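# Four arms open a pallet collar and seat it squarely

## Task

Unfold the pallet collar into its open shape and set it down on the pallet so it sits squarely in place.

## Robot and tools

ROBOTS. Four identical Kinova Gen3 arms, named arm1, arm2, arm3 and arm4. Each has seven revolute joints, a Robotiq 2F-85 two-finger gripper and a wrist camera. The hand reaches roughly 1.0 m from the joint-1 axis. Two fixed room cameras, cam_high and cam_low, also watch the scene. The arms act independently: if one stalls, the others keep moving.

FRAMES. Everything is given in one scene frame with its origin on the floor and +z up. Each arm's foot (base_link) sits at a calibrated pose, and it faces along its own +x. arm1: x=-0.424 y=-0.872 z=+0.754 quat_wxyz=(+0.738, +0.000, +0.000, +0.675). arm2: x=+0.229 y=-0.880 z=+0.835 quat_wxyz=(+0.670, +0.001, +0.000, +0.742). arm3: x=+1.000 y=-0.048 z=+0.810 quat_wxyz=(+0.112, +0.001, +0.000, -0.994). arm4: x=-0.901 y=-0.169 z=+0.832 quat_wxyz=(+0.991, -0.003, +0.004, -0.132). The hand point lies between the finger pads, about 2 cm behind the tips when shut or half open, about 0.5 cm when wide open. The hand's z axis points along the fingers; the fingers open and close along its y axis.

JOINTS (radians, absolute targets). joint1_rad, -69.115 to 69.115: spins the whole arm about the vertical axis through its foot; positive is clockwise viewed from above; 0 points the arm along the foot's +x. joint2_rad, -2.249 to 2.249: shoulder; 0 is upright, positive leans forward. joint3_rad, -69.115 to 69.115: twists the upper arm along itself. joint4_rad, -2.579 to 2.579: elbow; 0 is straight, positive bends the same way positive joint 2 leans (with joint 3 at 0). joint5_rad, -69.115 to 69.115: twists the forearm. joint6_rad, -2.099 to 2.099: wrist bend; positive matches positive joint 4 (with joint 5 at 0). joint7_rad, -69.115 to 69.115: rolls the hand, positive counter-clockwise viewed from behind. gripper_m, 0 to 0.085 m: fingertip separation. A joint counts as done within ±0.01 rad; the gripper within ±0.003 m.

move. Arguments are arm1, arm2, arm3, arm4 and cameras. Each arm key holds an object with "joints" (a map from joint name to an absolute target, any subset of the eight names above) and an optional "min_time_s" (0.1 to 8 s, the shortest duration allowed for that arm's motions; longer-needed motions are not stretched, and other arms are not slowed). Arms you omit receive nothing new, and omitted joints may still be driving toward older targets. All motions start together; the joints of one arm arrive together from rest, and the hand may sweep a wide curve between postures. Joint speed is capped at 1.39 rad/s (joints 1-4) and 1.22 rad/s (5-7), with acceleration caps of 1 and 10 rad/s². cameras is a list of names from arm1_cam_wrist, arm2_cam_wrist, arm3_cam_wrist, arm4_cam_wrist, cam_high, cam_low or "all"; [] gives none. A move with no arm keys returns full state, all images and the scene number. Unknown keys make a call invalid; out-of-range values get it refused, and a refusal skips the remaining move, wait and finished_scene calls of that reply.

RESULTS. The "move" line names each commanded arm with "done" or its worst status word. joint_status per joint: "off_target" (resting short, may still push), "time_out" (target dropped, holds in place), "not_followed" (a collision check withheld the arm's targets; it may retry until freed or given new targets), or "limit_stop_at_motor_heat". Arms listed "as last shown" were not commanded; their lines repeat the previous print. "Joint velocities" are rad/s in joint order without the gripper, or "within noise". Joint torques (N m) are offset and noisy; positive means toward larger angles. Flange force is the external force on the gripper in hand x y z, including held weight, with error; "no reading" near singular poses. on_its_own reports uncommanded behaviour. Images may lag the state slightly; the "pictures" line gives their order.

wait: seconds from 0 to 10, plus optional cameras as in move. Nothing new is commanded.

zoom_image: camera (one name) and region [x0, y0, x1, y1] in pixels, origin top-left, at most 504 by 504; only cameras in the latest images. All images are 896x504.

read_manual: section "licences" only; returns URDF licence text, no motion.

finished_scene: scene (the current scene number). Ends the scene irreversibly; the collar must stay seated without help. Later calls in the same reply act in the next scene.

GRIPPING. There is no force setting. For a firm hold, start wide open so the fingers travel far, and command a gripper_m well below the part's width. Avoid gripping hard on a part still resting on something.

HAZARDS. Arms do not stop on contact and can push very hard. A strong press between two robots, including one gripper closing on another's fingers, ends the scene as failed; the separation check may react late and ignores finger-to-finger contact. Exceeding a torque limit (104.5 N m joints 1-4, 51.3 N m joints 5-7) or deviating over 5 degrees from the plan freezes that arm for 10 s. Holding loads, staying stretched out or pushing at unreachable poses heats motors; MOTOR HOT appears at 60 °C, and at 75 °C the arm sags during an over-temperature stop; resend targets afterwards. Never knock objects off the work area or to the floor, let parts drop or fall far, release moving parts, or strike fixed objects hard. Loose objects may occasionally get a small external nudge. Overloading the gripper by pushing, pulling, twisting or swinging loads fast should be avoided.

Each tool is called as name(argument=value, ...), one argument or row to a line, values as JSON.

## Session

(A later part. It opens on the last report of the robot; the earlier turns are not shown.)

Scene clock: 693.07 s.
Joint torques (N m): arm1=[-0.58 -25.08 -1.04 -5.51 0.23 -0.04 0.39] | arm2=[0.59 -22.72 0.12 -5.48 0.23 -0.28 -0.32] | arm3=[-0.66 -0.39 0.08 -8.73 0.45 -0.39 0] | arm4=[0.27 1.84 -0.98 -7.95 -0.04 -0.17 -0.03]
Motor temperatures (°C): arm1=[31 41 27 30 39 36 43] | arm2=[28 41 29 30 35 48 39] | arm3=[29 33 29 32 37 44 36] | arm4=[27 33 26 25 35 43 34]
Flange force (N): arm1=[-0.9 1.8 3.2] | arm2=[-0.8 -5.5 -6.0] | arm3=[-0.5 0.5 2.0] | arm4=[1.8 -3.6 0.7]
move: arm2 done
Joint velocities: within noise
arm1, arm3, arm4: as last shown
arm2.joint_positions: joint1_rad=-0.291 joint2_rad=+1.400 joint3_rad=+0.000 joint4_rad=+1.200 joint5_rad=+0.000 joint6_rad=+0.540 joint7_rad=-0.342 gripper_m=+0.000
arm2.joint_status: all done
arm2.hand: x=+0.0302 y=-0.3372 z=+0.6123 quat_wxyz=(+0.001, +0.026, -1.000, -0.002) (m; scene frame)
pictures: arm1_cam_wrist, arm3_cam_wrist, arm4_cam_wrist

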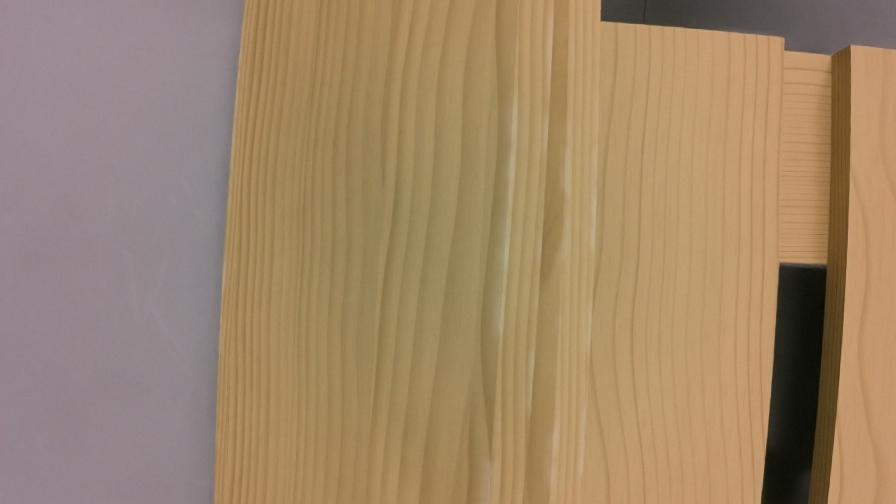

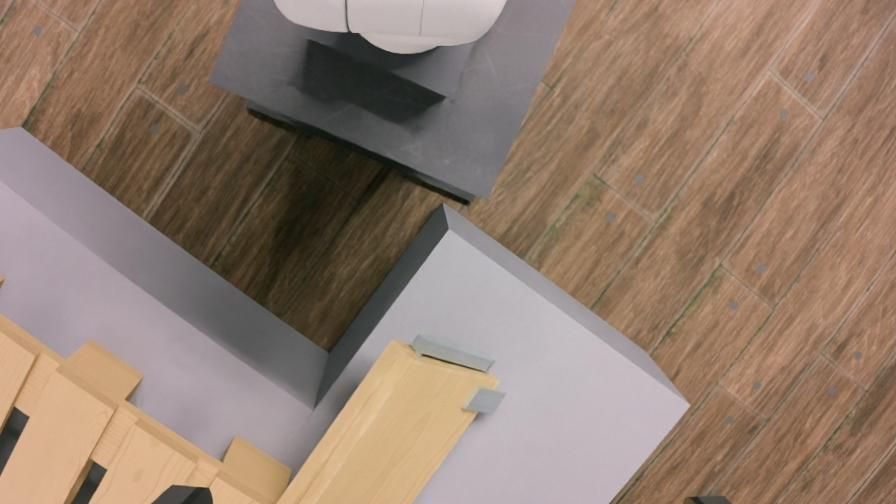

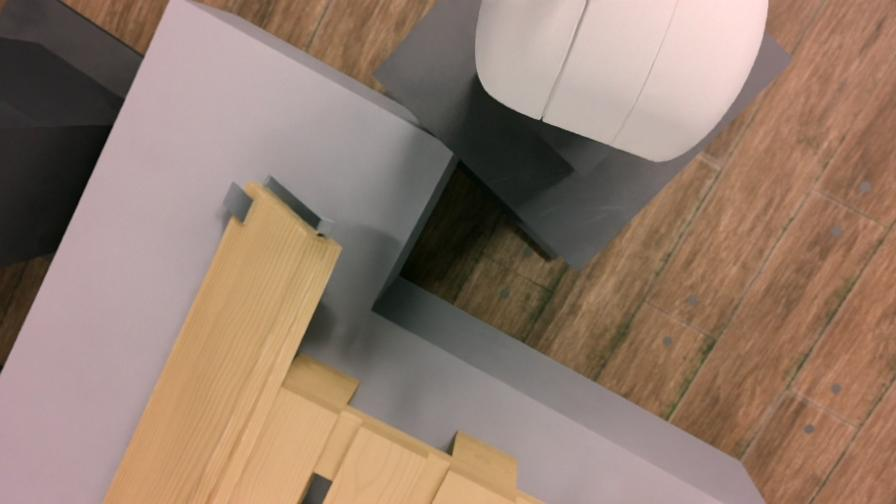

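move(
  arm1={"joints":{"joint1_rad":0.1601,"joint2_rad":1.4839,"joint4_rad":1.7012,"joint6_rad":-0.0435,"joint7_rad":1.82,"gripper_m":0},"min_time_s":3},
  arm2={"joints":{"joint1_rad":0.0925,"joint2_rad":1.6777,"joint4_rad":1.5387,"joint6_rad":-0.0748,"joint7_rad":1.5614,"gripper_m":0},"min_time_s":3},
  arm3={"joints":{"joint1_rad":-0.2492,"joint2_rad":1.377,"joint3_rad":0,"joint4_rad":1.7598,"joint5_rad":0,"joint6_rad":0.0048,"joint7_rad":2.668,"gripper_m":0},"min_time_s":3},
  arm4={"joints":{"joint1_rad":-0.2379,"joint2_rad":1.4302,"joint3_rad":0,"joint4_rad":1.6951,"joint5_rad":0,"joint6_rad":0.0163,"joint7_rad":0.0269,"gripper_m":0},"min_time_s":3},
  cameras=["cam_high","arm3_cam_wrist","arm4_cam_wrist"],
)

Scene clock: 755.80 s.
Joint torques (N m): arm1=[-0.52 -21.42 -0.91 0.31 0.25 0.02 0.39] | arm2=[0.56 -17.6 0.15 -0.19 0.18 -0.18 -0.37] | arm3=[-0.72 -19.71 0.45 -0.75 0.5 0.07 0] | arm4=[0.4 -19.96 -0.54 0.07 -0.19 0.31 0]
Motor temperatures (°C): arm1=[31 40 27 30 39 36 43] | arm2=[28 40 29 29 35 47 39] | arm3=[29 33 29 32 37 44 36] | arm4=[27 33 26 25 35 42 34]
Flange force (N): arm1=[0.6 -0.4 3.9] | arm2=[1.6 1.4 -7.1] | arm3=[2.0 1.8 -2.3] | arm4=[0.5 -0.5 -0.8]
move: arm1 done; arm2 done; arm3 done; arm4 done
Joint velocities: within noise
arm1.joint_positions: joint1_rad=+0.160 joint2_rad=+1.484 joint3_rad=+0.000 joint4_rad=+1.701 joint5_rad=+0.000 joint6_rad=-0.043 joint7_rad=+1.820 gripper_m=+0.000
arm1.joint_status: all done
arm1.hand: x=-0.2996 y=-0.4851 z=+0.4494 quat_wxyz=(+0.000, +0.707, -0.707, +0.000) (m; scene frame)
arm2.joint_positions: joint1_rad=+0.092 joint2_rad=+1.678 joint3_rad=+0.000 joint4_rad=+1.539 joint5_rad=+0.000 joint6_rad=-0.075 joint7_rad=+1.561 gripper_m=+0.000
arm2.joint_status: all done
arm2.hand: x=+0.2492 y=-0.4844 z=+0.4511 quat_wxyz=(+0.000, +0.707, -0.707, -0.001) (m; scene frame)
arm3.joint_positions: joint1_rad=-0.249 joint2_rad=+1.377 joint3_rad=+0.000 joint4_rad=+1.760 joint5_rad=+0.000 joint6_rad=+0.005 joint7_rad=+2.668 gripper_m=+0.000
arm3.joint_status: all done
arm3.hand: x=+0.6207 y=-0.2153 z=+0.5493 quat_wxyz=(-0.001, -0.707, -0.707, +0.000) (m; scene frame)
arm4.joint_positions: joint1_rad=-0.238 joint2_rad=+1.430 joint3_rad=+0.000 joint4_rad=+1.695 joint5_rad=+0.000 joint6_rad=+0.016 joint7_rad=+0.027 gripper_m=+0.000
arm4.joint_status: all done
arm4.hand: x=-0.4831 y=-0.2069 z=+0.5469 quat_wxyz=(+0.002, -0.707, -0.707, +0.005) (m; scene frame)
pictures: arm3_cam_wrist, arm4_cam_wrist, cam_high

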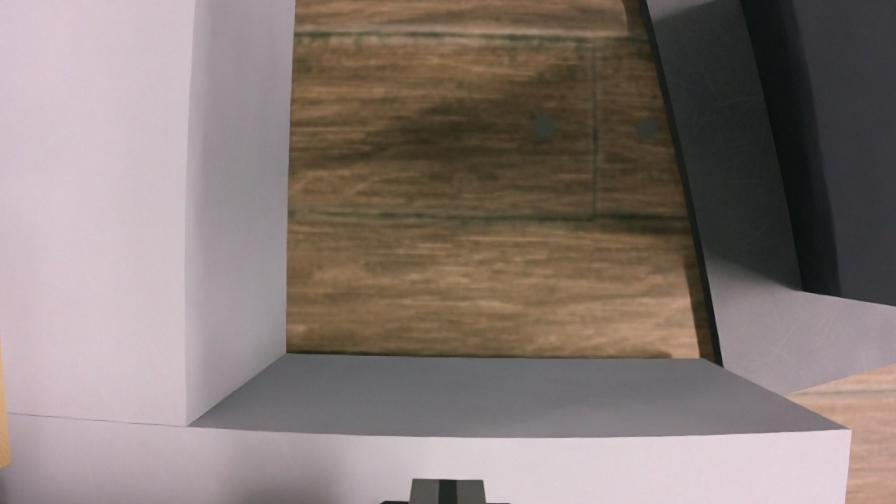

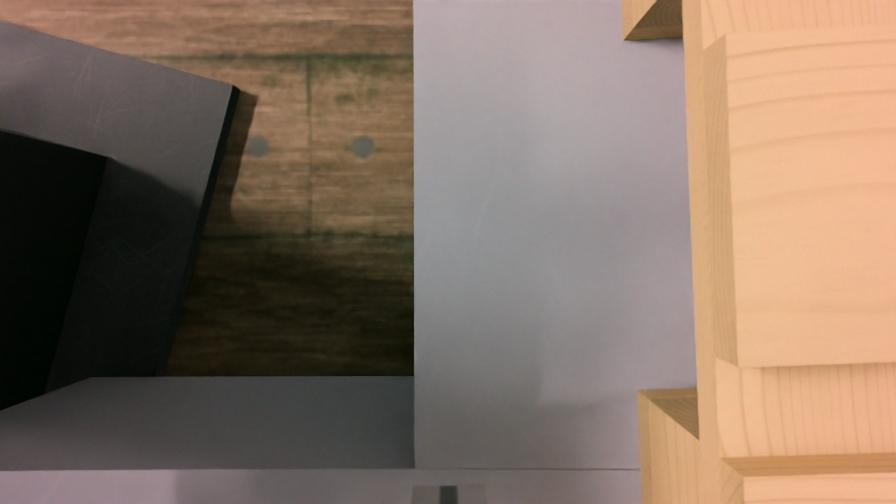

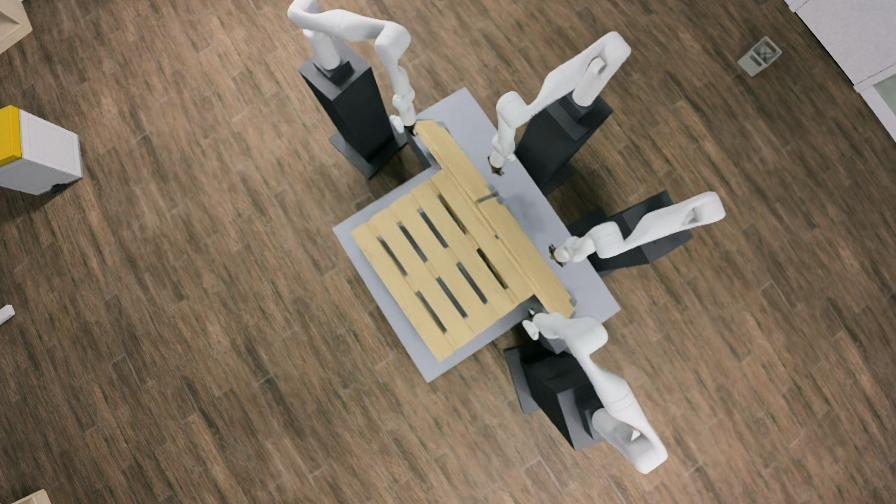

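move(
  arm1={"joints":{"joint2_rad":1.7577,"joint4_rad":1.408,"joint6_rad":-0.0241},"min_time_s":2},
  arm2={"joints":{"joint2_rad":1.9586,"joint4_rad":1.1665,"joint6_rad":0.0165},"min_time_s":2},
  arm3={"joints":{"joint2_rad":1.7716,"joint4_rad":1.3633,"joint6_rad":0.0067},"min_time_s":2.5},
  arm4={"joints":{"joint2_rad":1.8141,"joint4_rad":1.285,"joint6_rad":0.0424},"min_time_s":2.5},
  cameras=["cam_low","cam_high"],
)

zoom_image(
  camera="cam_low",
  region=[60, 200, 460, 400],
)

Scene clock: 770.07 s.
Joint torques (N m): arm1=[-0.57 -21.26 -0.92 0.11 0.29 0 0.36] | arm2=[0.62 -17.08 0.19 -0.97 0.23 -0.17 -0.31] | arm3=[-0.7 -19.65 0.47 -0.77 0.46 0.09 -0.05] | arm4=[0.34 -19.75 -0.57 -0.18 -0.19 0.32 -0.02]
Motor temperatures (°C): arm1=[31 40 27 30 39 35 43] | arm2=[28 39 29 29 35 46 39] | arm3=[29 33 29 32 37 44 36] | arm4=[27 33 26 25 35 42 34]
Flange force (N): arm1=[0.6 -0.5 3.6] | arm2=[2.2 1.7 -8.1] | arm3=[2.1 1.9 -3.5] | arm4=[0.5 -0.7 -1.1]
move: arm1 done; arm2 done; arm3 done; arm4 done
Joint velocities: within noise
arm1.joint_positions: joint1_rad=+0.160 joint2_rad=+1.758 joint3_rad=+0.000 joint4_rad=+1.408 joint5_rad=+0.000 joint6_rad=-0.024 joint7_rad=+1.820 gripper_m=+0.000
arm1.joint_status: all done
arm1.hand: x=-0.2995 y=-0.4848 z=+0.3345 quat_wxyz=(+0.000, +0.707, -0.707, +0.000) (m; scene frame)
arm2.joint_positions: joint1_rad=+0.092 joint2_rad=+1.959 joint3_rad=+0.000 joint4_rad=+1.166 joint5_rad=+0.000 joint6_rad=+0.017 joint7_rad=+1.561 gripper_m=+0.000
arm2.joint_status: all done
arm2.hand: x=+0.2490 y=-0.4843 z=+0.3360 quat_wxyz=(+0.000, +0.707, -0.707, -0.001) (m; scene frame)
arm3.joint_positions: joint1_rad=-0.249 joint2_rad=+1.772 joint3_rad=+0.000 joint4_rad=+1.363 joint5_rad=+0.000 joint6_rad=+0.007 joint7_rad=+2.668 gripper_m=+0.000
arm3.joint_status: all done
arm3.hand: x=+0.6209 y=-0.2154 z=+0.3844 quat_wxyz=(-0.001, -0.707, -0.707, +0.000) (m; scene frame)
arm4.joint_positions: joint1_rad=-0.238 joint2_rad=+1.814 joint3_rad=+0.000 joint4_rad=+1.285 joint5_rad=+0.000 joint6_rad=+0.042 joint7_rad=+0.027 gripper_m=+0.000
arm4.joint_status: all done
arm4.hand: x=-0.4846 y=-0.2075 z=+0.3868 quat_wxyz=(+0.002, -0.707, -0.707, +0.005) (m; scene frame)
pictures: cam_high, cam_low

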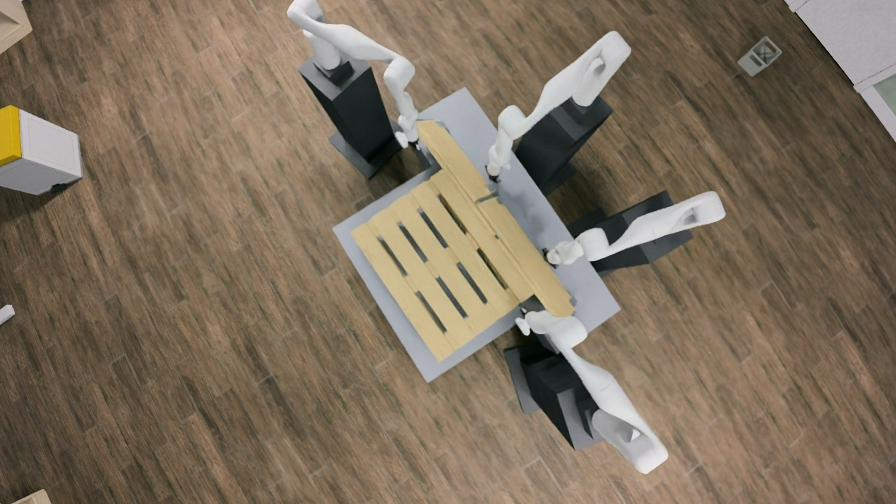

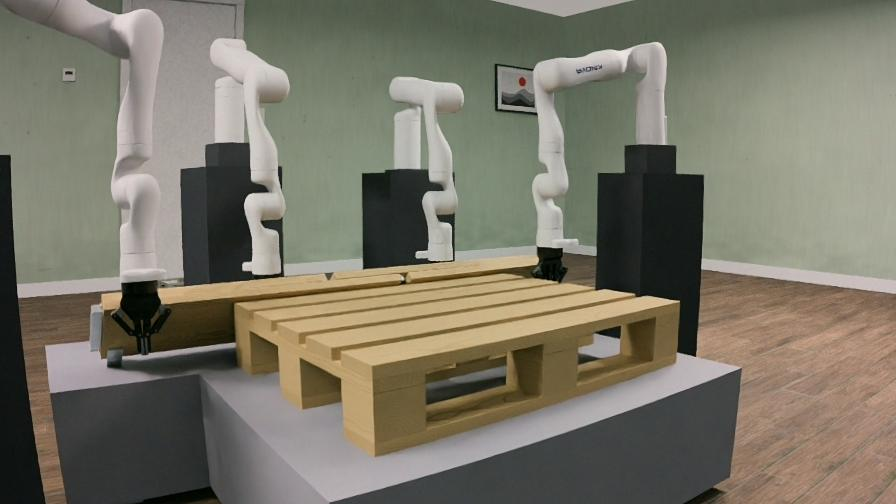

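Scaled by 1.260 from the camera's 896x504 image, which has a finer 1280x720 frame.

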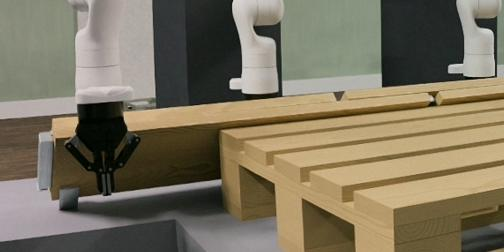

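move(
  arm3={"joints":{"joint1_rad":-0.3793,"joint2_rad":1.7758,"joint4_rad":1.262,"joint6_rad":0.1038,"joint7_rad":2.538},"min_time_s":2.5},
  arm4={"joints":{"joint1_rad":-0.0637,"joint2_rad":1.8161,"joint4_rad":1.241,"joint6_rad":0.0845,"joint7_rad":0.2011},"min_time_s":2.5},
)

move(
  arm3={"joints":{"joint1_rad":-0.4822,"joint2_rad":1.7897,"joint4_rad":1.1342,"joint6_rad":0.2177,"joint7_rad":2.4349},"min_time_s":3},
  arm4={"joints":{"joint1_rad":0.0667,"joint2_rad":1.8217,"joint4_rad":1.1725,"joint6_rad":0.1474,"joint7_rad":0.3314},"min_time_s":3},
  cameras=["cam_low","cam_high","arm1_cam_wrist"],
)

zoom_image(
  camera="cam_low",
  region=[60, 200, 460, 400],
)

Scene clock: 784.60 s.
Joint torques (N m): arm1=[-0.15 -25.96 -0.03 -4.4 0.21 -2.21 0.34] | arm2=[1.34 -22.65 1.57 -6.59 0.24 -2.87 -0.41] | arm3=[-8 -27.12 -7.39 -9.36 0.37 -3.21 0.18] | arm4=[0.37 -20.09 -0.56 -0.53 -0.17 0.3 -0.01]
Motor temperatures (°C): arm1=[31 40 27 30 39 35 43] | arm2=[28 39 29 29 35 46 39] | arm3=[29 33 29 32 37 43 36] | arm4=[27 33 26 25 35 42 34]
Flange force (N): arm1=[7.3 2.7 2.7] | arm2=[11.5 3.9 -12.0] | arm3=[23.2 5.4 -9.3] | arm4=[0.6 -0.4 -1.0]
move: arm3 done; arm4 done
Joint velocities: within noise
arm1: as last shown
arm1.hand: x=-0.2995 y=-0.4848 z=+0.3344 quat_wxyz=(+0.000, +0.707, -0.707, +0.000) (m; scene frame)
arm2.joint_positions: joint1_rad=+0.092 joint2_rad=+1.959 joint3_rad=+0.000 joint4_rad=+1.167 joint5_rad=+0.000 joint6_rad=+0.017 joint7_rad=+1.561 gripper_m=+0.000
arm2.joint_status: not commanded
arm2.hand: x=+0.2490 y=-0.4845 z=+0.3359 quat_wxyz=(+0.000, +0.707, -0.707, -0.001) (m; scene frame)
arm3.joint_positions: joint1_rad=-0.379 joint2_rad=+1.776 joint3_rad=+0.000 joint4_rad=+1.262 joint5_rad=+0.000 joint6_rad=+0.104 joint7_rad=+2.538 gripper_m=+0.000
arm3.joint_status: all done
arm3.hand: x=+0.6211 y=-0.2804 z=+0.3843 quat_wxyz=(-0.001, -0.707, -0.708, +0.000) (m; scene frame)
arm4.joint_positions: joint1_rad=-0.064 joint2_rad=+1.816 joint3_rad=+0.000 joint4_rad=+1.241 joint5_rad=+0.000 joint6_rad=+0.084 joint7_rad=+0.201 gripper_m=+0.000
arm4.joint_status: all done
arm4.hand: x=-0.4846 y=-0.2825 z=+0.3871 quat_wxyz=(+0.002, -0.707, -0.707, +0.005) (m; scene frame)
pictures: none

Scene clock: 790.43 s.
Joint torques (N m): arm1=[-14.81 -58.81 -19.63 -51.97 0.62 -25.07 0.56] | arm2=[1.75 -64.26 5.36 -60.58 0.27 -28.71 -0.37] | arm3=[-61.81 -17.59 -66.79 -51.44 -5.77 -24.22 -0.26] | arm4=[56.26 -44.39 69.2 -54.29 7.66 -24.58 3.24]
Motor temperatures (°C): arm1=[31 41 27 31 39 36 43] | arm2=[28 40 29 30 35 48 39] | arm3=[30 33 29 33 37 44 36] | arm4=[29 34 28 27 35 43 34]
Flange force (N): arm1=[90.0 -8.2 -47.5] | arm2=[102.4 9.8 -80.8] | arm3=[173.8 5.3 -151.5] | arm4=[165.7 -55.6 -98.7]
move: arm3 time_out; arm4 time_out
TORQUE WARNING: arm2's joint2_rad reached its warning level (56.7 N m). A warning alone does not stop the arm.
TORQUE WARNING: arm4's joint3_rad reached its warning level (56.7 N m). A warning alone does not stop the arm.
TORQUE WARNING: arm1's joint2_rad reached its warning level (56.7 N m). A warning alone does not stop the arm.
TORQUE WARNING: arm3's joint3_rad reached its warning level (56.7 N m). A warning alone does not stop the arm.
Joint velocities: within noise
arm1.joint_positions: joint1_rad=+0.160 joint2_rad=+1.758 joint3_rad=+0.000 joint4_rad=+1.408 joint5_rad=+0.000 joint6_rad=-0.024 joint7_rad=+1.820 gripper_m=+0.000
arm1.joint_status: not commanded
arm1.hand: x=-0.2996 y=-0.4850 z=+0.3344 quat_wxyz=(+0.000, +0.707, -0.707, +0.000) (m; scene frame)
arm2.joint_positions: joint1_rad=+0.092 joint2_rad=+1.963 joint3_rad=+0.000 joint4_rad=+1.167 joint5_rad=+0.000 joint6_rad=+0.017 joint7_rad=+1.561 gripper_m=+0.000
arm2.joint_status: not commanded
arm2.hand: x=+0.2490 y=-0.4876 z=+0.3345 quat_wxyz=(+0.001, +0.707, -0.707, +0.000) (m; scene frame)
arm3.joint_positions: joint1_rad=-0.442 joint2_rad=+1.790 joint3_rad=+0.000 joint4_rad=+1.172 joint5_rad=+0.000 joint6_rad=+0.218 joint7_rad=+2.435 gripper_m=+0.000
arm3.joint_status: joint1_rad time_out (moved -0.063 of -0.103); joint4_rad time_out (moved -0.090 of -0.128); the others done
arm3.hand: x=+0.6279 y=-0.3102 z=+0.3823 quat_wxyz=(-0.003, -0.721, -0.693, -0.019) (m; scene frame)
arm4.joint_positions: joint1_rad=-0.009 joint2_rad=+1.822 joint3_rad=-0.001 joint4_rad=+1.185 joint5_rad=+0.000 joint6_rad=+0.147 joint7_rad=+0.331 gripper_m=+0.000
arm4.joint_status: joint1_rad time_out (moved +0.055 of +0.130); joint4_rad time_out (moved -0.056 of -0.069); the others done
arm4.hand: x=-0.4803 y=-0.3079 z=+0.3867 quat_wxyz=(+0.008, -0.680, -0.733, +0.007) (m; scene frame)
pictures: arm1_cam_wrist, cam_high, cam_low

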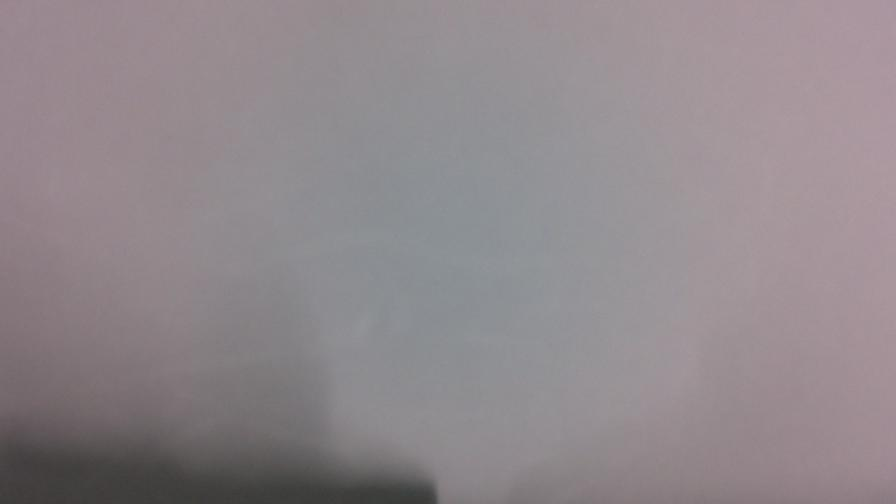

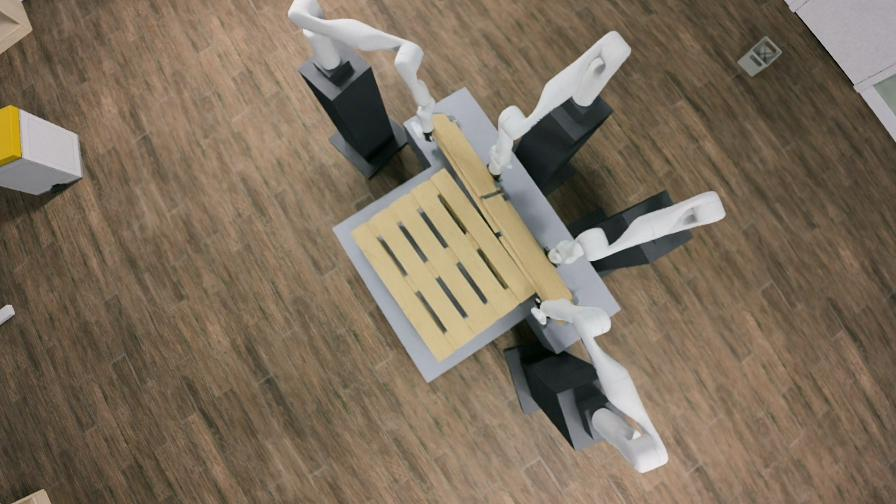

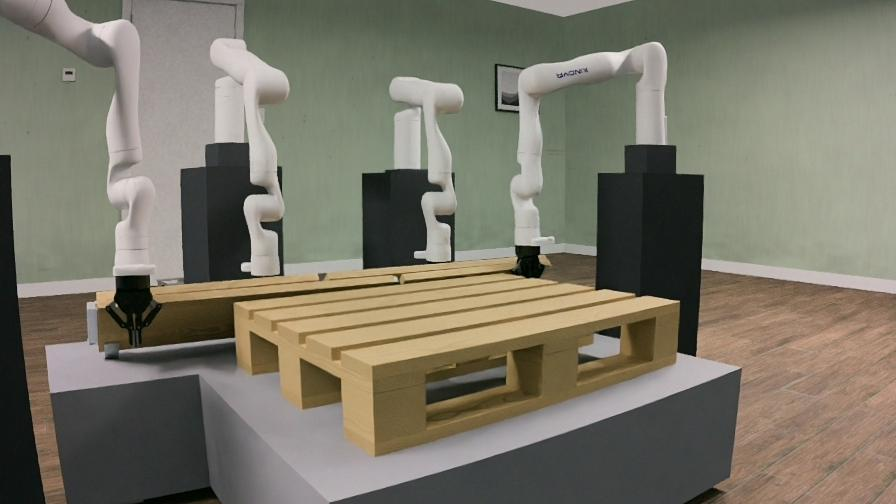

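Scaled by 1.260 from the camera's 896x504 image, which has a finer 1280x720 frame.

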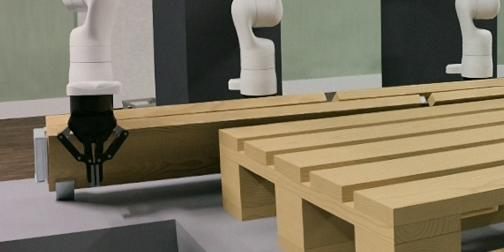

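move(
  arm3={"joints":{"joint1_rad":-0.3793,"joint2_rad":1.7758,"joint4_rad":1.262,"joint6_rad":0.1038,"joint7_rad":2.538},"min_time_s":1.5},
  arm4={"joints":{"joint1_rad":-0.0637,"joint2_rad":1.8161,"joint3_rad":0,"joint4_rad":1.241,"joint6_rad":0.0845,"joint7_rad":0.2011},"min_time_s":1.5},
)

move(
  arm3={"joints":{"joint1_rad":-0.4412,"joint2_rad":1.7201,"joint4_rad":1.2691,"joint6_rad":0.1524,"joint7_rad":2.4759},"min_time_s":2.5},
  arm4={"joints":{"joint1_rad":0.0136,"joint2_rad":1.7563,"joint4_rad":1.2853,"joint6_rad":0.1,"joint7_rad":0.2784},"min_time_s":2.5},
  cameras=["cam_low","cam_high"],
)

zoom_image(
  camera="cam_low",
  region=[60, 200, 460, 400],
)

Scene clock: 844.33 s.
Joint torques (N m): arm1=[-2.22 -23.53 -3.12 -7.73 0.3 -3.66 0.42] | arm2=[-0.47 -25.15 -0.91 -5.73 0.22 -2.45 -0.37] | arm3=[-0.71 -20.42 0.45 -1.64 0.48 0.11 -0.03] | arm4=[0.39 -20.09 -0.58 -0.53 -0.18 0.29 -0.09]
Motor temperatures (°C): arm1=[32 49 27 39 39 42 43] | arm2=[28 52 29 43 35 63 39] | arm3=[40 33 39 43 38 47 36] | arm4=[42 45 41 39 36 48 34]
Flange force (N): arm1=[13.9 -0.4 -12.3] | arm2=[9.9 -0.7 -2.7] | arm3=[2.5 1.9 -3.8] | arm4=[0.5 -0.4 -1.0]
move: arm3 done; arm4 done
MOTOR HOT: the motor of arm2's joint6_rad reports 63 °C; the controller stops that arm at 75 °C. To cool a motor, set the load down, stop pushing, or move to a pose that needs little force.
TORQUE WARNING: arm1's joint2_rad reached its warning level (56.7 N m). A warning alone does not stop the arm.
TORQUE WARNING: arm2's joint2_rad reached its warning level (56.7 N m). A warning alone does not stop the arm.
TORQUE WARNING: arm3's joint3_rad reached its warning level (56.7 N m). A warning alone does not stop the arm.
TORQUE WARNING: arm4's joint3_rad reached its warning level (56.7 N m). A warning alone does not stop the arm.
Joint velocities: within noise
arm1.joint_positions: joint1_rad=+0.160 joint2_rad=+1.758 joint3_rad=+0.000 joint4_rad=+1.408 joint5_rad=+0.000 joint6_rad=-0.024 joint7_rad=+1.820 gripper_m=+0.000
arm1.joint_status: not commanded
arm1.hand: x=-0.2995 y=-0.4848 z=+0.3345 quat_wxyz=(+0.000, +0.707, -0.707, +0.000) (m; scene frame)
arm2.joint_positions: joint1_rad=+0.092 joint2_rad=+1.959 joint3_rad=+0.000 joint4_rad=+1.166 joint5_rad=+0.000 joint6_rad=+0.017 joint7_rad=+1.561 gripper_m=+0.000
arm2.joint_status: not commanded
arm2.hand: x=+0.2490 y=-0.4843 z=+0.3360 quat_wxyz=(+0.000, +0.707, -0.707, -0.001) (m; scene frame)
arm3.joint_positions: joint1_rad=-0.379 joint2_rad=+1.776 joint3_rad=+0.000 joint4_rad=+1.262 joint5_rad=+0.000 joint6_rad=+0.104 joint7_rad=+2.538 gripper_m=+0.000
arm3.joint_status: all done
arm3.hand: x=+0.6211 y=-0.2804 z=+0.3844 quat_wxyz=(-0.001, -0.707, -0.708, +0.000) (m; scene frame)
arm4.joint_positions: joint1_rad=-0.064 joint2_rad=+1.816 joint3_rad=+0.000 joint4_rad=+1.241 joint5_rad=+0.000 joint6_rad=+0.085 joint7_rad=+0.201 gripper_m=+0.000
arm4.joint_status: all done
arm4.hand: x=-0.4846 y=-0.2825 z=+0.3872 quat_wxyz=(+0.002, -0.707, -0.707, +0.005) (m; scene frame)
pictures: none

Scene clock: 847.13 s.
Joint torques (N m): arm1=[-8.86 -47.03 -11.62 -28.43 0.51 -13.84 0.49] | arm2=[1.95 -52.7 4.06 -29.18 0.23 -13.68 -0.35] | arm3=[-11.26 -23.77 -11.08 -10.47 -0.09 -3.67 0.09] | arm4=[17.57 -19.73 19.49 -6.25 0.52 -2.23 -0.24]
Motor temperatures (°C): arm1=[32 49 27 39 39 42 43] | arm2=[28 52 29 43 35 63 39] | arm3=[40 33 39 42 38 47 36] | arm4=[42 45 41 39 36 48 34]
Flange force (N): arm1=[49.8 -5.8 -11.8] | arm2=[49.0 7.4 -8.1] | arm3=[30.3 2.2 -19.8] | arm4=[41.1 -0.8 -18.5]
move: arm3 done; arm4 done
MOTOR HOT: still on. The motor of arm2's joint6_rad reports 63 °C.
TORQUE WARNING: arm2's joint2_rad reached its warning level (56.7 N m). A warning alone does not stop the arm.
Joint velocities: within noise
arm1: as last shown
arm2.joint_positions: joint1_rad=+0.092 joint2_rad=+1.958 joint3_rad=+0.000 joint4_rad=+1.167 joint5_rad=+0.000 joint6_rad=+0.017 joint7_rad=+1.561 gripper_m=+0.000
arm2.joint_status: not commanded
arm2.hand: x=+0.2490 y=-0.4842 z=+0.3361 quat_wxyz=(+0.000, +0.707, -0.707, -0.001) (m; scene frame)
arm3.joint_positions: joint1_rad=-0.441 joint2_rad=+1.720 joint3_rad=+0.000 joint4_rad=+1.269 joint5_rad=+0.000 joint6_rad=+0.152 joint7_rad=+2.476 gripper_m=+0.000
arm3.joint_status: all done
arm3.hand: x=+0.6210 y=-0.3154 z=+0.4094 quat_wxyz=(-0.001, -0.707, -0.707, +0.000) (m; scene frame)
arm4.joint_positions: joint1_rad=+0.014 joint2_rad=+1.756 joint3_rad=+0.000 joint4_rad=+1.285 joint5_rad=+0.000 joint6_rad=+0.100 joint7_rad=+0.278 gripper_m=+0.000
arm4.joint_status: all done
arm4.hand: x=-0.4844 y=-0.3174 z=+0.4123 quat_wxyz=(+0.002, -0.707, -0.707, +0.005) (m; scene frame)
pictures: cam_high, cam_low

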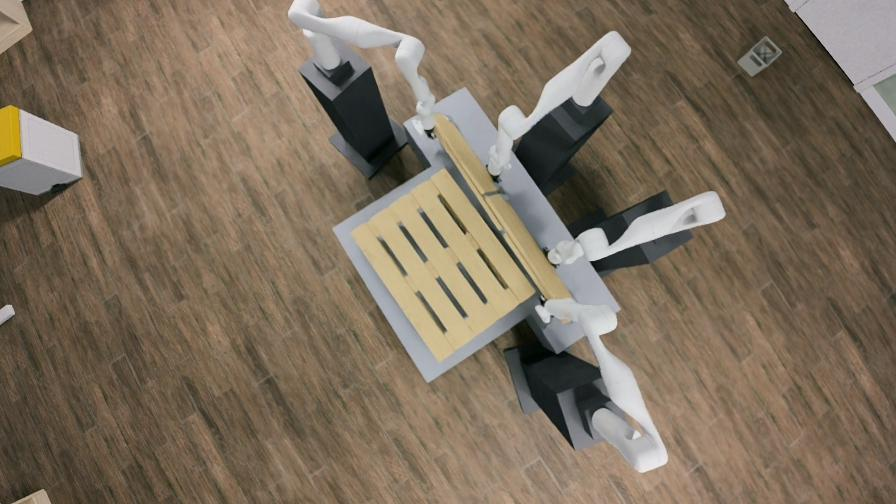

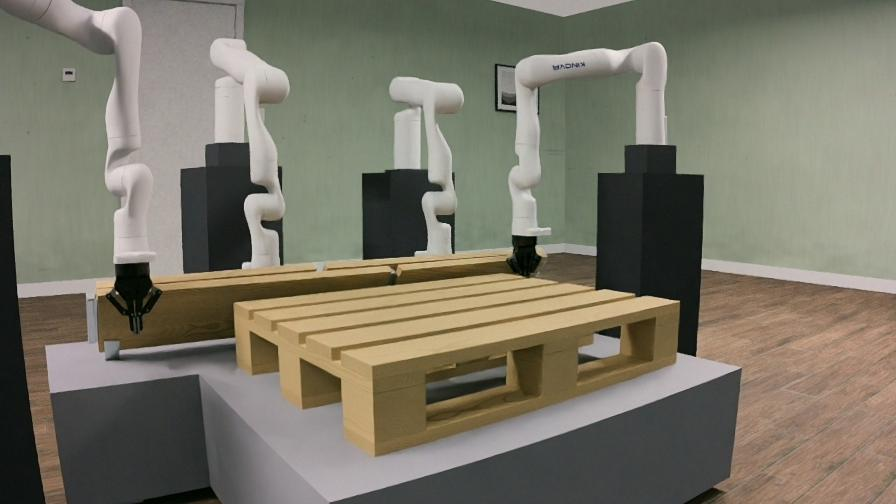

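Scaled by 1.260 from the camera's 896x504 image, which has a finer 1280x720 frame.

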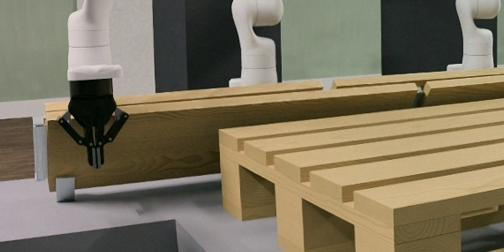

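Rotating upright. Continue.

move(
  arm3={"joints":{"joint1_rad":-0.4903,"joint2_rad":1.6766,"joint4_rad":1.2624,"joint6_rad":0.2026,"joint7_rad":2.4269},"min_time_s":2.5},
  arm4={"joints":{"joint1_rad":0.0771,"joint2_rad":1.7078,"joint4_rad":1.3101,"joint6_rad":0.1237,"joint7_rad":0.3419},"min_time_s":2.5},
  cameras=["cam_low","cam_high","arm4_cam_wrist"],
)

zoom_image(
  camera="cam_low",
  region=[60, 200, 460, 400],
)

Scene clock: 859.60 s.
Joint torques (N m): arm1=[-7.06 -53.64 -8.94 -22.29 0.42 -11.23 0.48] | arm2=[1.14 -51.51 2.75 -23.41 0.23 -11.14 -0.43] | arm3=[-6.65 -12.07 -5.97 -6.01 0.1 -1.93 0.06] | arm4=[15.45 -22.68 16.75 -8 0.55 -2.78 -0.26]
Motor temperatures (°C): arm1=[32 49 27 39 39 42 43] | arm2=[28 53 29 42 35 62 39] | arm3=[39 34 38 42 38 47 36] | arm4=[41 44 40 38 36 48 34]
Flange force (N): arm1=[38.8 -4.8 21.0] | arm2=[38.4 4.7 7.9] | arm3=[19.0 2.9 -35.8] | arm4=[37.0 -3.0 -15.8]
move: arm3 done; arm4 done
MOTOR HOT: still on. The motor of arm2's joint6_rad reports 62 °C.
TORQUE WARNING: arm2's joint2_rad reached its warning level (56.7 N m). A warning alone does not stop the arm.
TORQUE WARNING: arm1's joint2_rad reached its warning level (56.7 N m). A warning alone does not stop the arm.
Joint velocities: within noise
arm1.joint_positions: joint1_rad=+0.160 joint2_rad=+1.758 joint3_rad=+0.000 joint4_rad=+1.408 joint5_rad=+0.000 joint6_rad=-0.024 joint7_rad=+1.820 gripper_m=+0.000
arm1.joint_status: not commanded
arm1.hand: x=-0.2996 y=-0.4847 z=+0.3345 quat_wxyz=(+0.000, +0.707, -0.707, +0.000) (m; scene frame)
arm2.joint_positions: joint1_rad=+0.093 joint2_rad=+1.959 joint3_rad=+0.000 joint4_rad=+1.166 joint5_rad=+0.000 joint6_rad=+0.016 joint7_rad=+1.561 gripper_m=+0.000
arm2.joint_status: not commanded
arm2.hand: x=+0.2491 y=-0.4842 z=+0.3360 quat_wxyz=(+0.000, +0.707, -0.707, -0.001) (m; scene frame)
arm3.joint_positions: joint1_rad=-0.490 joint2_rad=+1.677 joint3_rad=+0.000 joint4_rad=+1.262 joint5_rad=+0.000 joint6_rad=+0.203 joint7_rad=+2.427 gripper_m=+0.000
arm3.joint_status: all done
arm3.hand: x=+0.6210 y=-0.3454 z=+0.4304 quat_wxyz=(-0.001, -0.707, -0.707, +0.000) (m; scene frame)
arm4.joint_positions: joint1_rad=+0.077 joint2_rad=+1.708 joint3_rad=+0.000 joint4_rad=+1.310 joint5_rad=+0.000 joint6_rad=+0.124 joint7_rad=+0.342 gripper_m=+0.000
arm4.joint_status: all done
arm4.hand: x=-0.4843 y=-0.3473 z=+0.4334 quat_wxyz=(+0.002, -0.707, -0.707, +0.005) (m; scene frame)
pictures: arm4_cam_wrist, cam_high, cam_low

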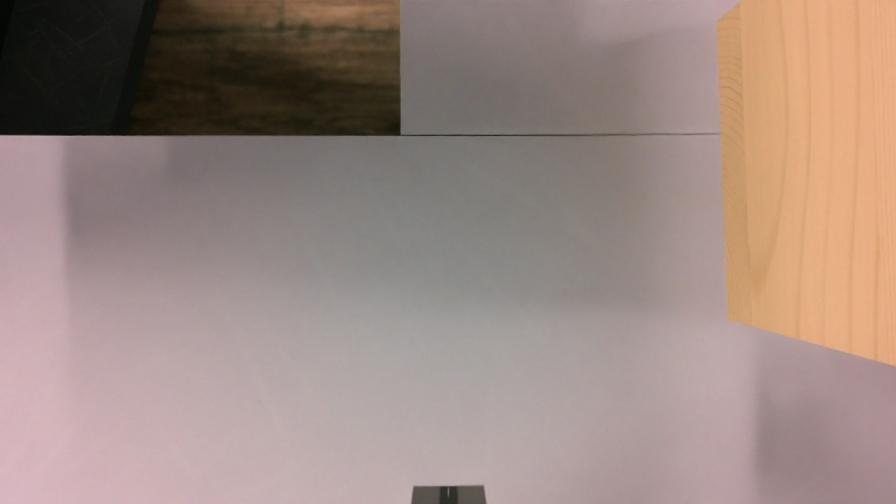

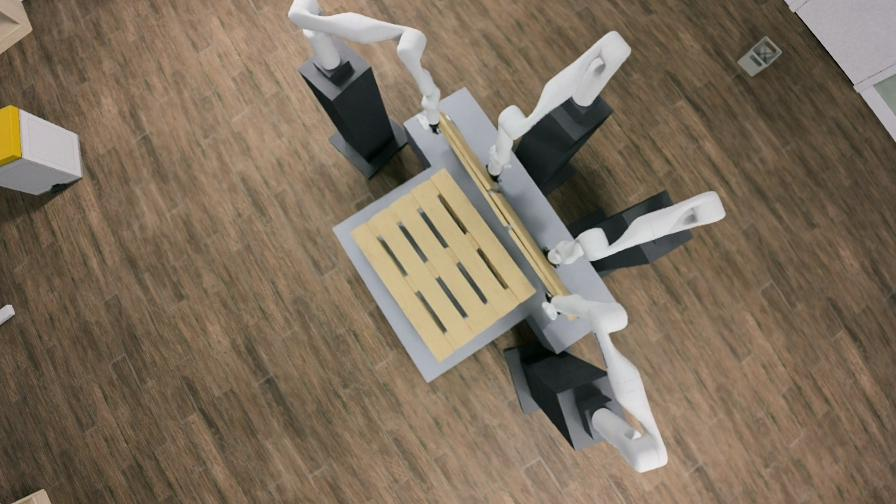

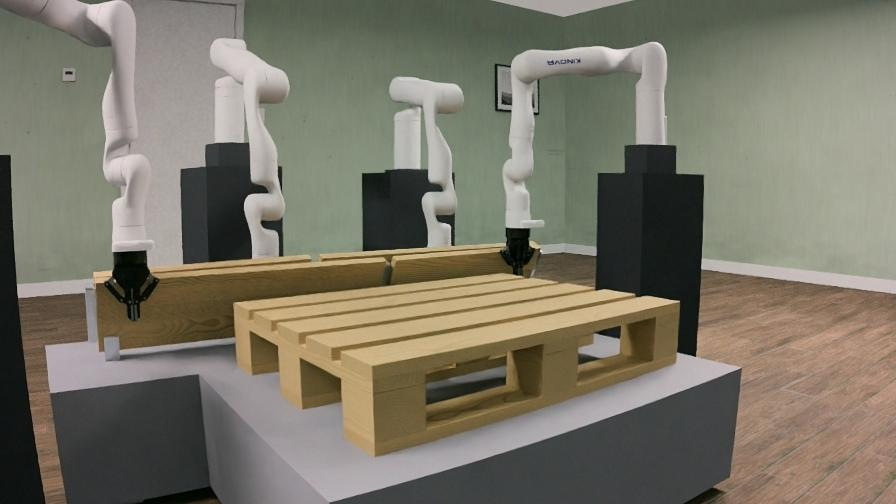

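Scaled by 1.260 from the camera's 896x504 image, which has a finer 1280x720 frame.

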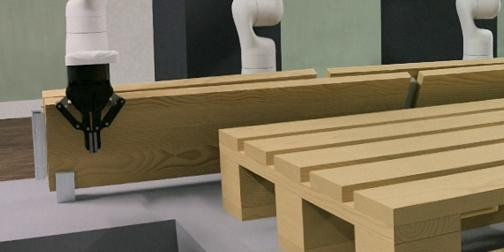

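move(
  arm3={"joints":{"joint1_rad":-0.5353,"joint2_rad":1.6488,"joint4_rad":1.2318,"joint6_rad":0.261,"joint7_rad":2.3819},"min_time_s":2.5},
  arm4={"joints":{"joint1_rad":0.1375,"joint2_rad":1.6732,"joint4_rad":1.3105,"joint6_rad":0.1579,"joint7_rad":0.4023},"min_time_s":2.5},
  cameras=["cam_low","cam_high"],
)

zoom_image(
  camera="cam_low",
  region=[60, 200, 260, 400],
)

Scene clock: 873.97 s.
Joint torques (N m): arm1=[-3.02 -30.54 -3.53 -9.37 0.31 -3.66 0.39] | arm2=[0.75 -20.72 0.72 -3.82 0.2 -1.29 -0.33] | arm3=[-3.31 -24.86 -1.98 -5.47 0.31 -0.95 0.05] | arm4=[4.25 -24.63 3.89 -2.73 -0.01 -0.31 -0.15]
Motor temperatures (°C): arm1=[32 49 27 38 39 41 43] | arm2=[28 53 29 41 35 60 39] | arm3=[38 34 38 41 38 46 36] | arm4=[40 44 38 36 36 47 34]
Flange force (N): arm1=[19.6 -0.7 -0.3] | arm2=[7.7 2.2 -8.3] | arm3=[9.6 1.8 -3.1] | arm4=[9.0 0.7 3.1]
move: arm3 done; arm4 done
MOTOR HOT: still on. The motor of arm2's joint6_rad reports 60 °C.
Joint velocities: within noise
arm1: as last shown
arm1.hand: x=-0.2995 y=-0.4849 z=+0.3344 quat_wxyz=(+0.000, +0.707, -0.707, +0.000) (m; scene frame)
arm2.joint_positions: joint1_rad=+0.092 joint2_rad=+1.959 joint3_rad=+0.000 joint4_rad=+1.167 joint5_rad=+0.000 joint6_rad=+0.017 joint7_rad=+1.561 gripper_m=+0.000
arm2.joint_status: not commanded
arm2.hand: x=+0.2490 y=-0.4844 z=+0.3360 quat_wxyz=(+0.000, +0.707, -0.707, -0.001) (m; scene frame)
arm3.joint_positions: joint1_rad=-0.535 joint2_rad=+1.649 joint3_rad=+0.000 joint4_rad=+1.232 joint5_rad=+0.000 joint6_rad=+0.261 joint7_rad=+2.382 gripper_m=+0.000
arm3.joint_status: all done
arm3.hand: x=+0.6210 y=-0.3752 z=+0.4462 quat_wxyz=(-0.001, -0.707, -0.707, +0.000) (m; scene frame)
arm4.joint_positions: joint1_rad=+0.137 joint2_rad=+1.673 joint3_rad=+0.000 joint4_rad=+1.311 joint5_rad=+0.000 joint6_rad=+0.158 joint7_rad=+0.402 gripper_m=+0.000
arm4.joint_status: all done
arm4.hand: x=-0.4842 y=-0.3771 z=+0.4495 quat_wxyz=(+0.002, -0.707, -0.707, +0.005) (m; scene frame)
pictures: cam_high, cam_low

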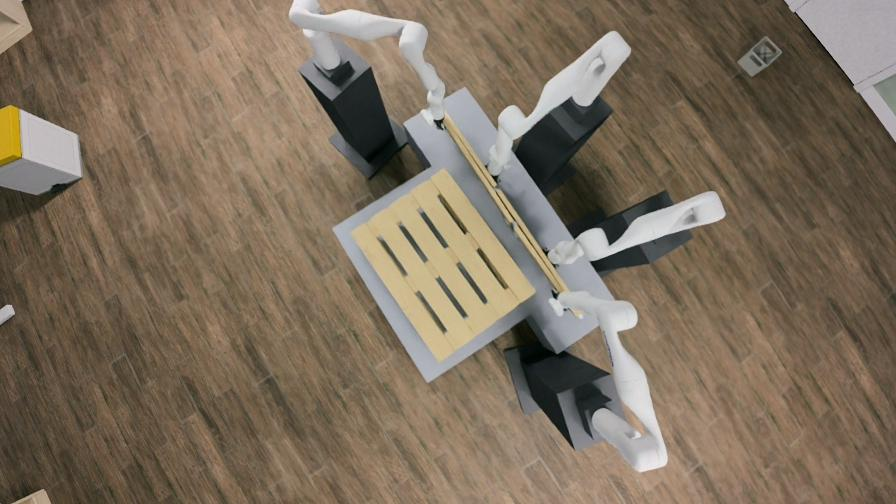

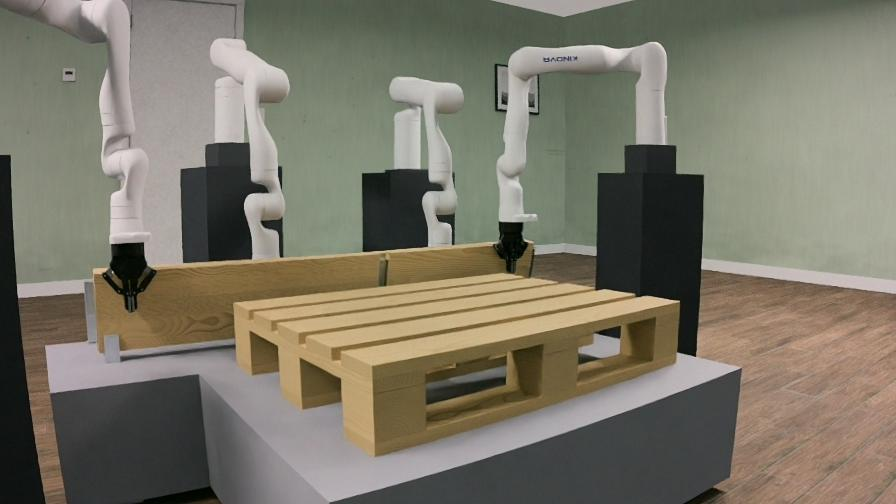

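Scaled by 2.520 from the camera's 896x504 image, which has a finer 1280x720 frame.

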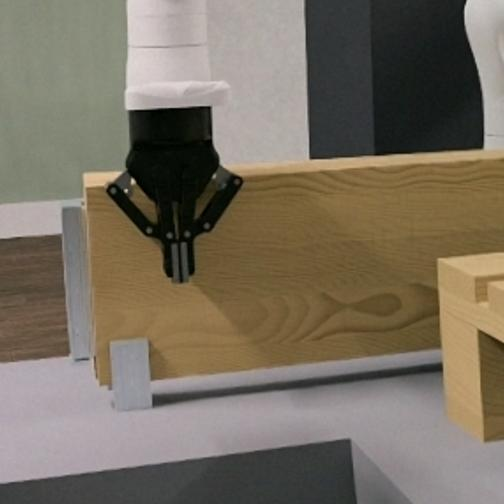

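move(
  arm2={"joints":{"joint2_rad":1.267,"joint4_rad":1.8958,"joint6_rad":-0.0212,"gripper_m":0.027},"min_time_s":2.5},
)

move(
  arm2={"joints":{"joint1_rad":-0.3836,"joint2_rad":1.3326,"joint4_rad":1.6033,"joint6_rad":0.2057,"joint7_rad":-0.4506}},
  cameras=["arm2_cam_wrist"],
)

Scene clock: 893.60 s.
Joint torques (N m): arm1=[-2.95 -28.98 -3.44 -6.25 0.34 -2.55 0.45] | arm2=[0.6 -17.25 0.16 -0.74 0.19 -0.21 -0.33] | arm3=[-1.43 -22.97 -0.21 -4.5 0.46 -0.62 0] | arm4=[2.05 -22.88 1.37 -3.19 -0.08 -0.56 -0.06]
Motor temperatures (°C): arm1=[32 49 27 37 39 40 43] | arm2=[28 50 29 39 35 57 39] | arm3=[37 35 37 40 38 46 36] | arm4=[38 44 37 34 35 46 34]
Flange force (N): arm1=[13.6 -2.3 4.6] | arm2=[2.1 1.6 -6.7] | arm3=[6.0 3.2 -5.2] | arm4=[5.5 -2.4 -2.3]
move: arm2 done
MOTOR HOT: cleared for the motors of arm2.
Joint velocities: within noise
arm1, arm3: as last shown
arm1.hand: x=-0.2995 y=-0.4848 z=+0.3345 quat_wxyz=(+0.000, +0.707, -0.707, +0.000) (m; scene frame)
arm2.joint_positions: joint1_rad=+0.092 joint2_rad=+1.267 joint3_rad=+0.000 joint4_rad=+1.896 joint5_rad=+0.000 joint6_rad=-0.021 joint7_rad=+1.561 gripper_m=+0.027
arm2.joint_status: all done
arm2.hand: x=+0.2496 y=-0.4848 z=+0.6210 quat_wxyz=(+0.000, +0.707, -0.707, -0.001) (m; scene frame)
arm4.joint_positions: joint1_rad=+0.137 joint2_rad=+1.673 joint3_rad=+0.000 joint4_rad=+1.310 joint5_rad=+0.000 joint6_rad=+0.158 joint7_rad=+0.402 gripper_m=+0.000
arm4.joint_status: not commanded
arm4.hand: x=-0.4842 y=-0.3772 z=+0.4495 quat_wxyz=(+0.002, -0.707, -0.707, +0.005) (m; scene frame)
pictures: none

Scene clock: 896.00 s.
Joint torques (N m): arm1=[-2.91 -29.02 -3.42 -6.36 0.36 -2.57 0.45] | arm2=[0.61 -19.66 0.19 -2.68 0.23 -0.3 -0.37] | arm3=[-1.41 -22.93 -0.19 -4.56 0.45 -0.58 -0.01] | arm4=[2.08 -22.86 1.33 -3.23 -0.09 -0.52 -0.05]
Motor temperatures (°C): arm1=[32 48 27 37 39 40 43] | arm2=[28 50 29 39 35 57 39] | arm3=[37 35 37 39 38 46 36] | arm4=[38 44 37 34 35 46 34]
Flange force (N): arm1=[13.8 -2.1 4.4] | arm2=[-0.1 -3.2 -6.2] | arm3=[6.2 3.5 -5.5] | arm4=[5.7 -2.6 -2.5]
move: arm2 done
Joint velocities: within noise
arm1, arm3, arm4: as last shown
arm2.joint_positions: joint1_rad=-0.384 joint2_rad=+1.333 joint3_rad=+0.000 joint4_rad=+1.603 joint5_rad=+0.000 joint6_rad=+0.206 joint7_rad=-0.451 gripper_m=+0.027
arm2.joint_status: all done
arm2.hand: x=+0.0296 y=-0.4499 z=+0.6015 quat_wxyz=(+0.001, +0.018, -1.000, -0.001) (m; scene frame)
pictures: arm2_cam_wrist

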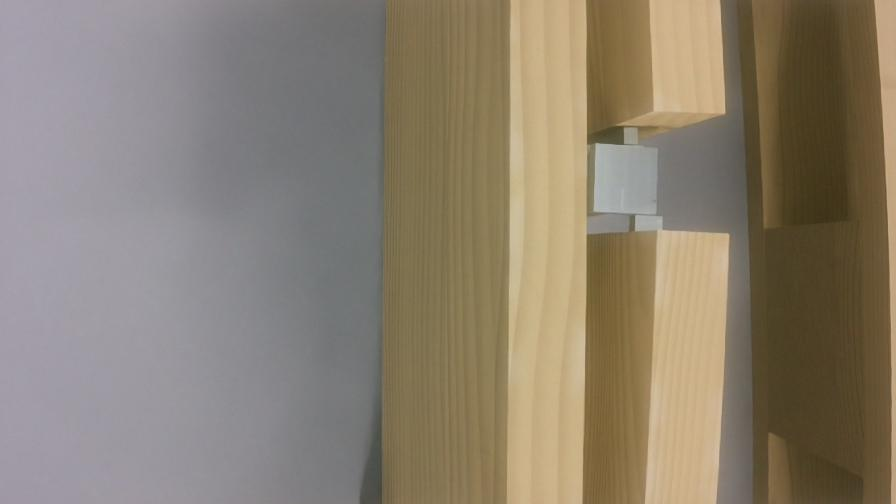

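move(
  arm2={"joints":{"joint1_rad":-0.3632,"joint2_rad":1.4704,"joint4_rad":1.4332,"joint6_rad":0.238,"joint7_rad":-0.4302,"gripper_m":0.028}},
  cameras=["arm2_cam_wrist"],
)

Scene clock: 912.53 s.
Joint torques (N m): arm1=[-2.94 -28.99 -3.44 -6.28 0.37 -2.54 0.46] | arm2=[0.62 -20.5 0.18 -2.98 0.21 -0.27 -0.36] | arm3=[-1.4 -22.93 -0.23 -4.49 0.47 -0.59 -0.01] | arm4=[2.02 -22.84 1.27 -3.17 -0.08 -0.57 -0.07]
Motor temperatures (°C): arm1=[32 48 27 36 39 40 43] | arm2=[28 48 29 37 35 55 39] | arm3=[36 35 36 39 37 45 36] | arm4=[37 44 35 33 35 46 34]
Flange force (N): arm1=[13.7 -2.2 4.6] | arm2=[-0.2 -3.5 -6.3] | arm3=[6.0 3.3 -5.3] | arm4=[5.4 -2.4 -2.4]
move: arm2 done
Joint velocities: within noise
arm1, arm3, arm4: as last shown
arm2.joint_positions: joint1_rad=-0.363 joint2_rad=+1.470 joint3_rad=+0.000 joint4_rad=+1.433 joint5_rad=+0.000 joint6_rad=+0.238 joint7_rad=-0.430 gripper_m=+0.028
arm2.joint_status: all done
arm2.hand: x=+0.0295 y=-0.4283 z=+0.5467 quat_wxyz=(+0.001, +0.018, -1.000, -0.001) (m; scene frame)
pictures: arm2_cam_wrist

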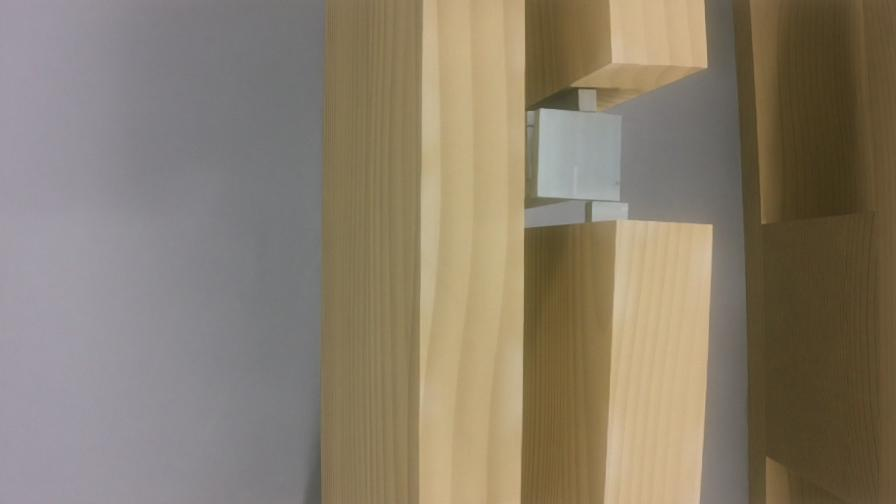

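move(
  arm2={"joints":{"joint2_rad":1.5572,"joint4_rad":1.3533,"joint6_rad":0.2311},"min_time_s":2},
  cameras=["arm2_cam_wrist"],
)

Scene clock: 921.17 s.
Joint torques (N m): arm1=[-2.64 -29.89 -3.05 -9.12 0.31 -3.49 0.38] | arm2=[1.66 -12.41 1.37 -4.15 0.51 -1.51 -0.19] | arm3=[-3.23 -24.11 -1.94 -4.91 0.31 -0.72 0.06] | arm4=[5.17 -24.8 4.84 -3.36 0.05 -0.6 -0.17]
Motor temperatures (°C): arm1=[32 47 27 36 39 39 43] | arm2=[28 47 29 37 35 54 39] | arm3=[35 35 35 38 37 45 36] | arm4=[36 43 35 33 35 46 34]
Flange force (N): arm1=[19.1 0.2 -1.3] | arm2=[0.1 -9.4 -28.7] | arm3=[8.9 1.2 -3.5] | arm4=[11.4 0.3 1.9]
move: arm2 done
Joint velocities: within noise
arm1, arm3, arm4: as last shown
arm2.joint_positions: joint1_rad=-0.363 joint2_rad=+1.557 joint3_rad=+0.000 joint4_rad=+1.353 joint5_rad=+0.000 joint6_rad=+0.231 joint7_rad=-0.430 gripper_m=+0.028
arm2.joint_status: all done
arm2.hand: x=+0.0294 y=-0.4282 z=+0.5097 quat_wxyz=(+0.001, +0.018, -1.000, -0.001) (m; scene frame)
arm3.hand: x=+0.6211 y=-0.3752 z=+0.4462 quat_wxyz=(-0.001, -0.707, -0.707, +0.000) (m; scene frame)
pictures: arm2_cam_wrist

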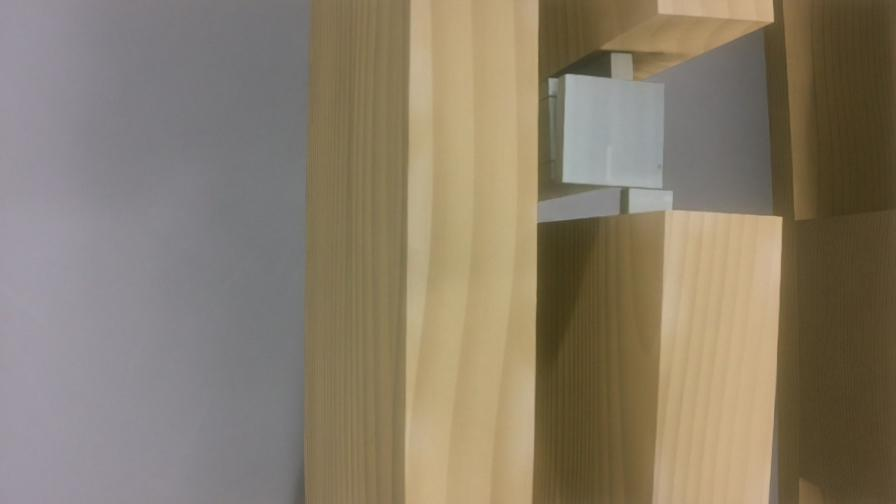

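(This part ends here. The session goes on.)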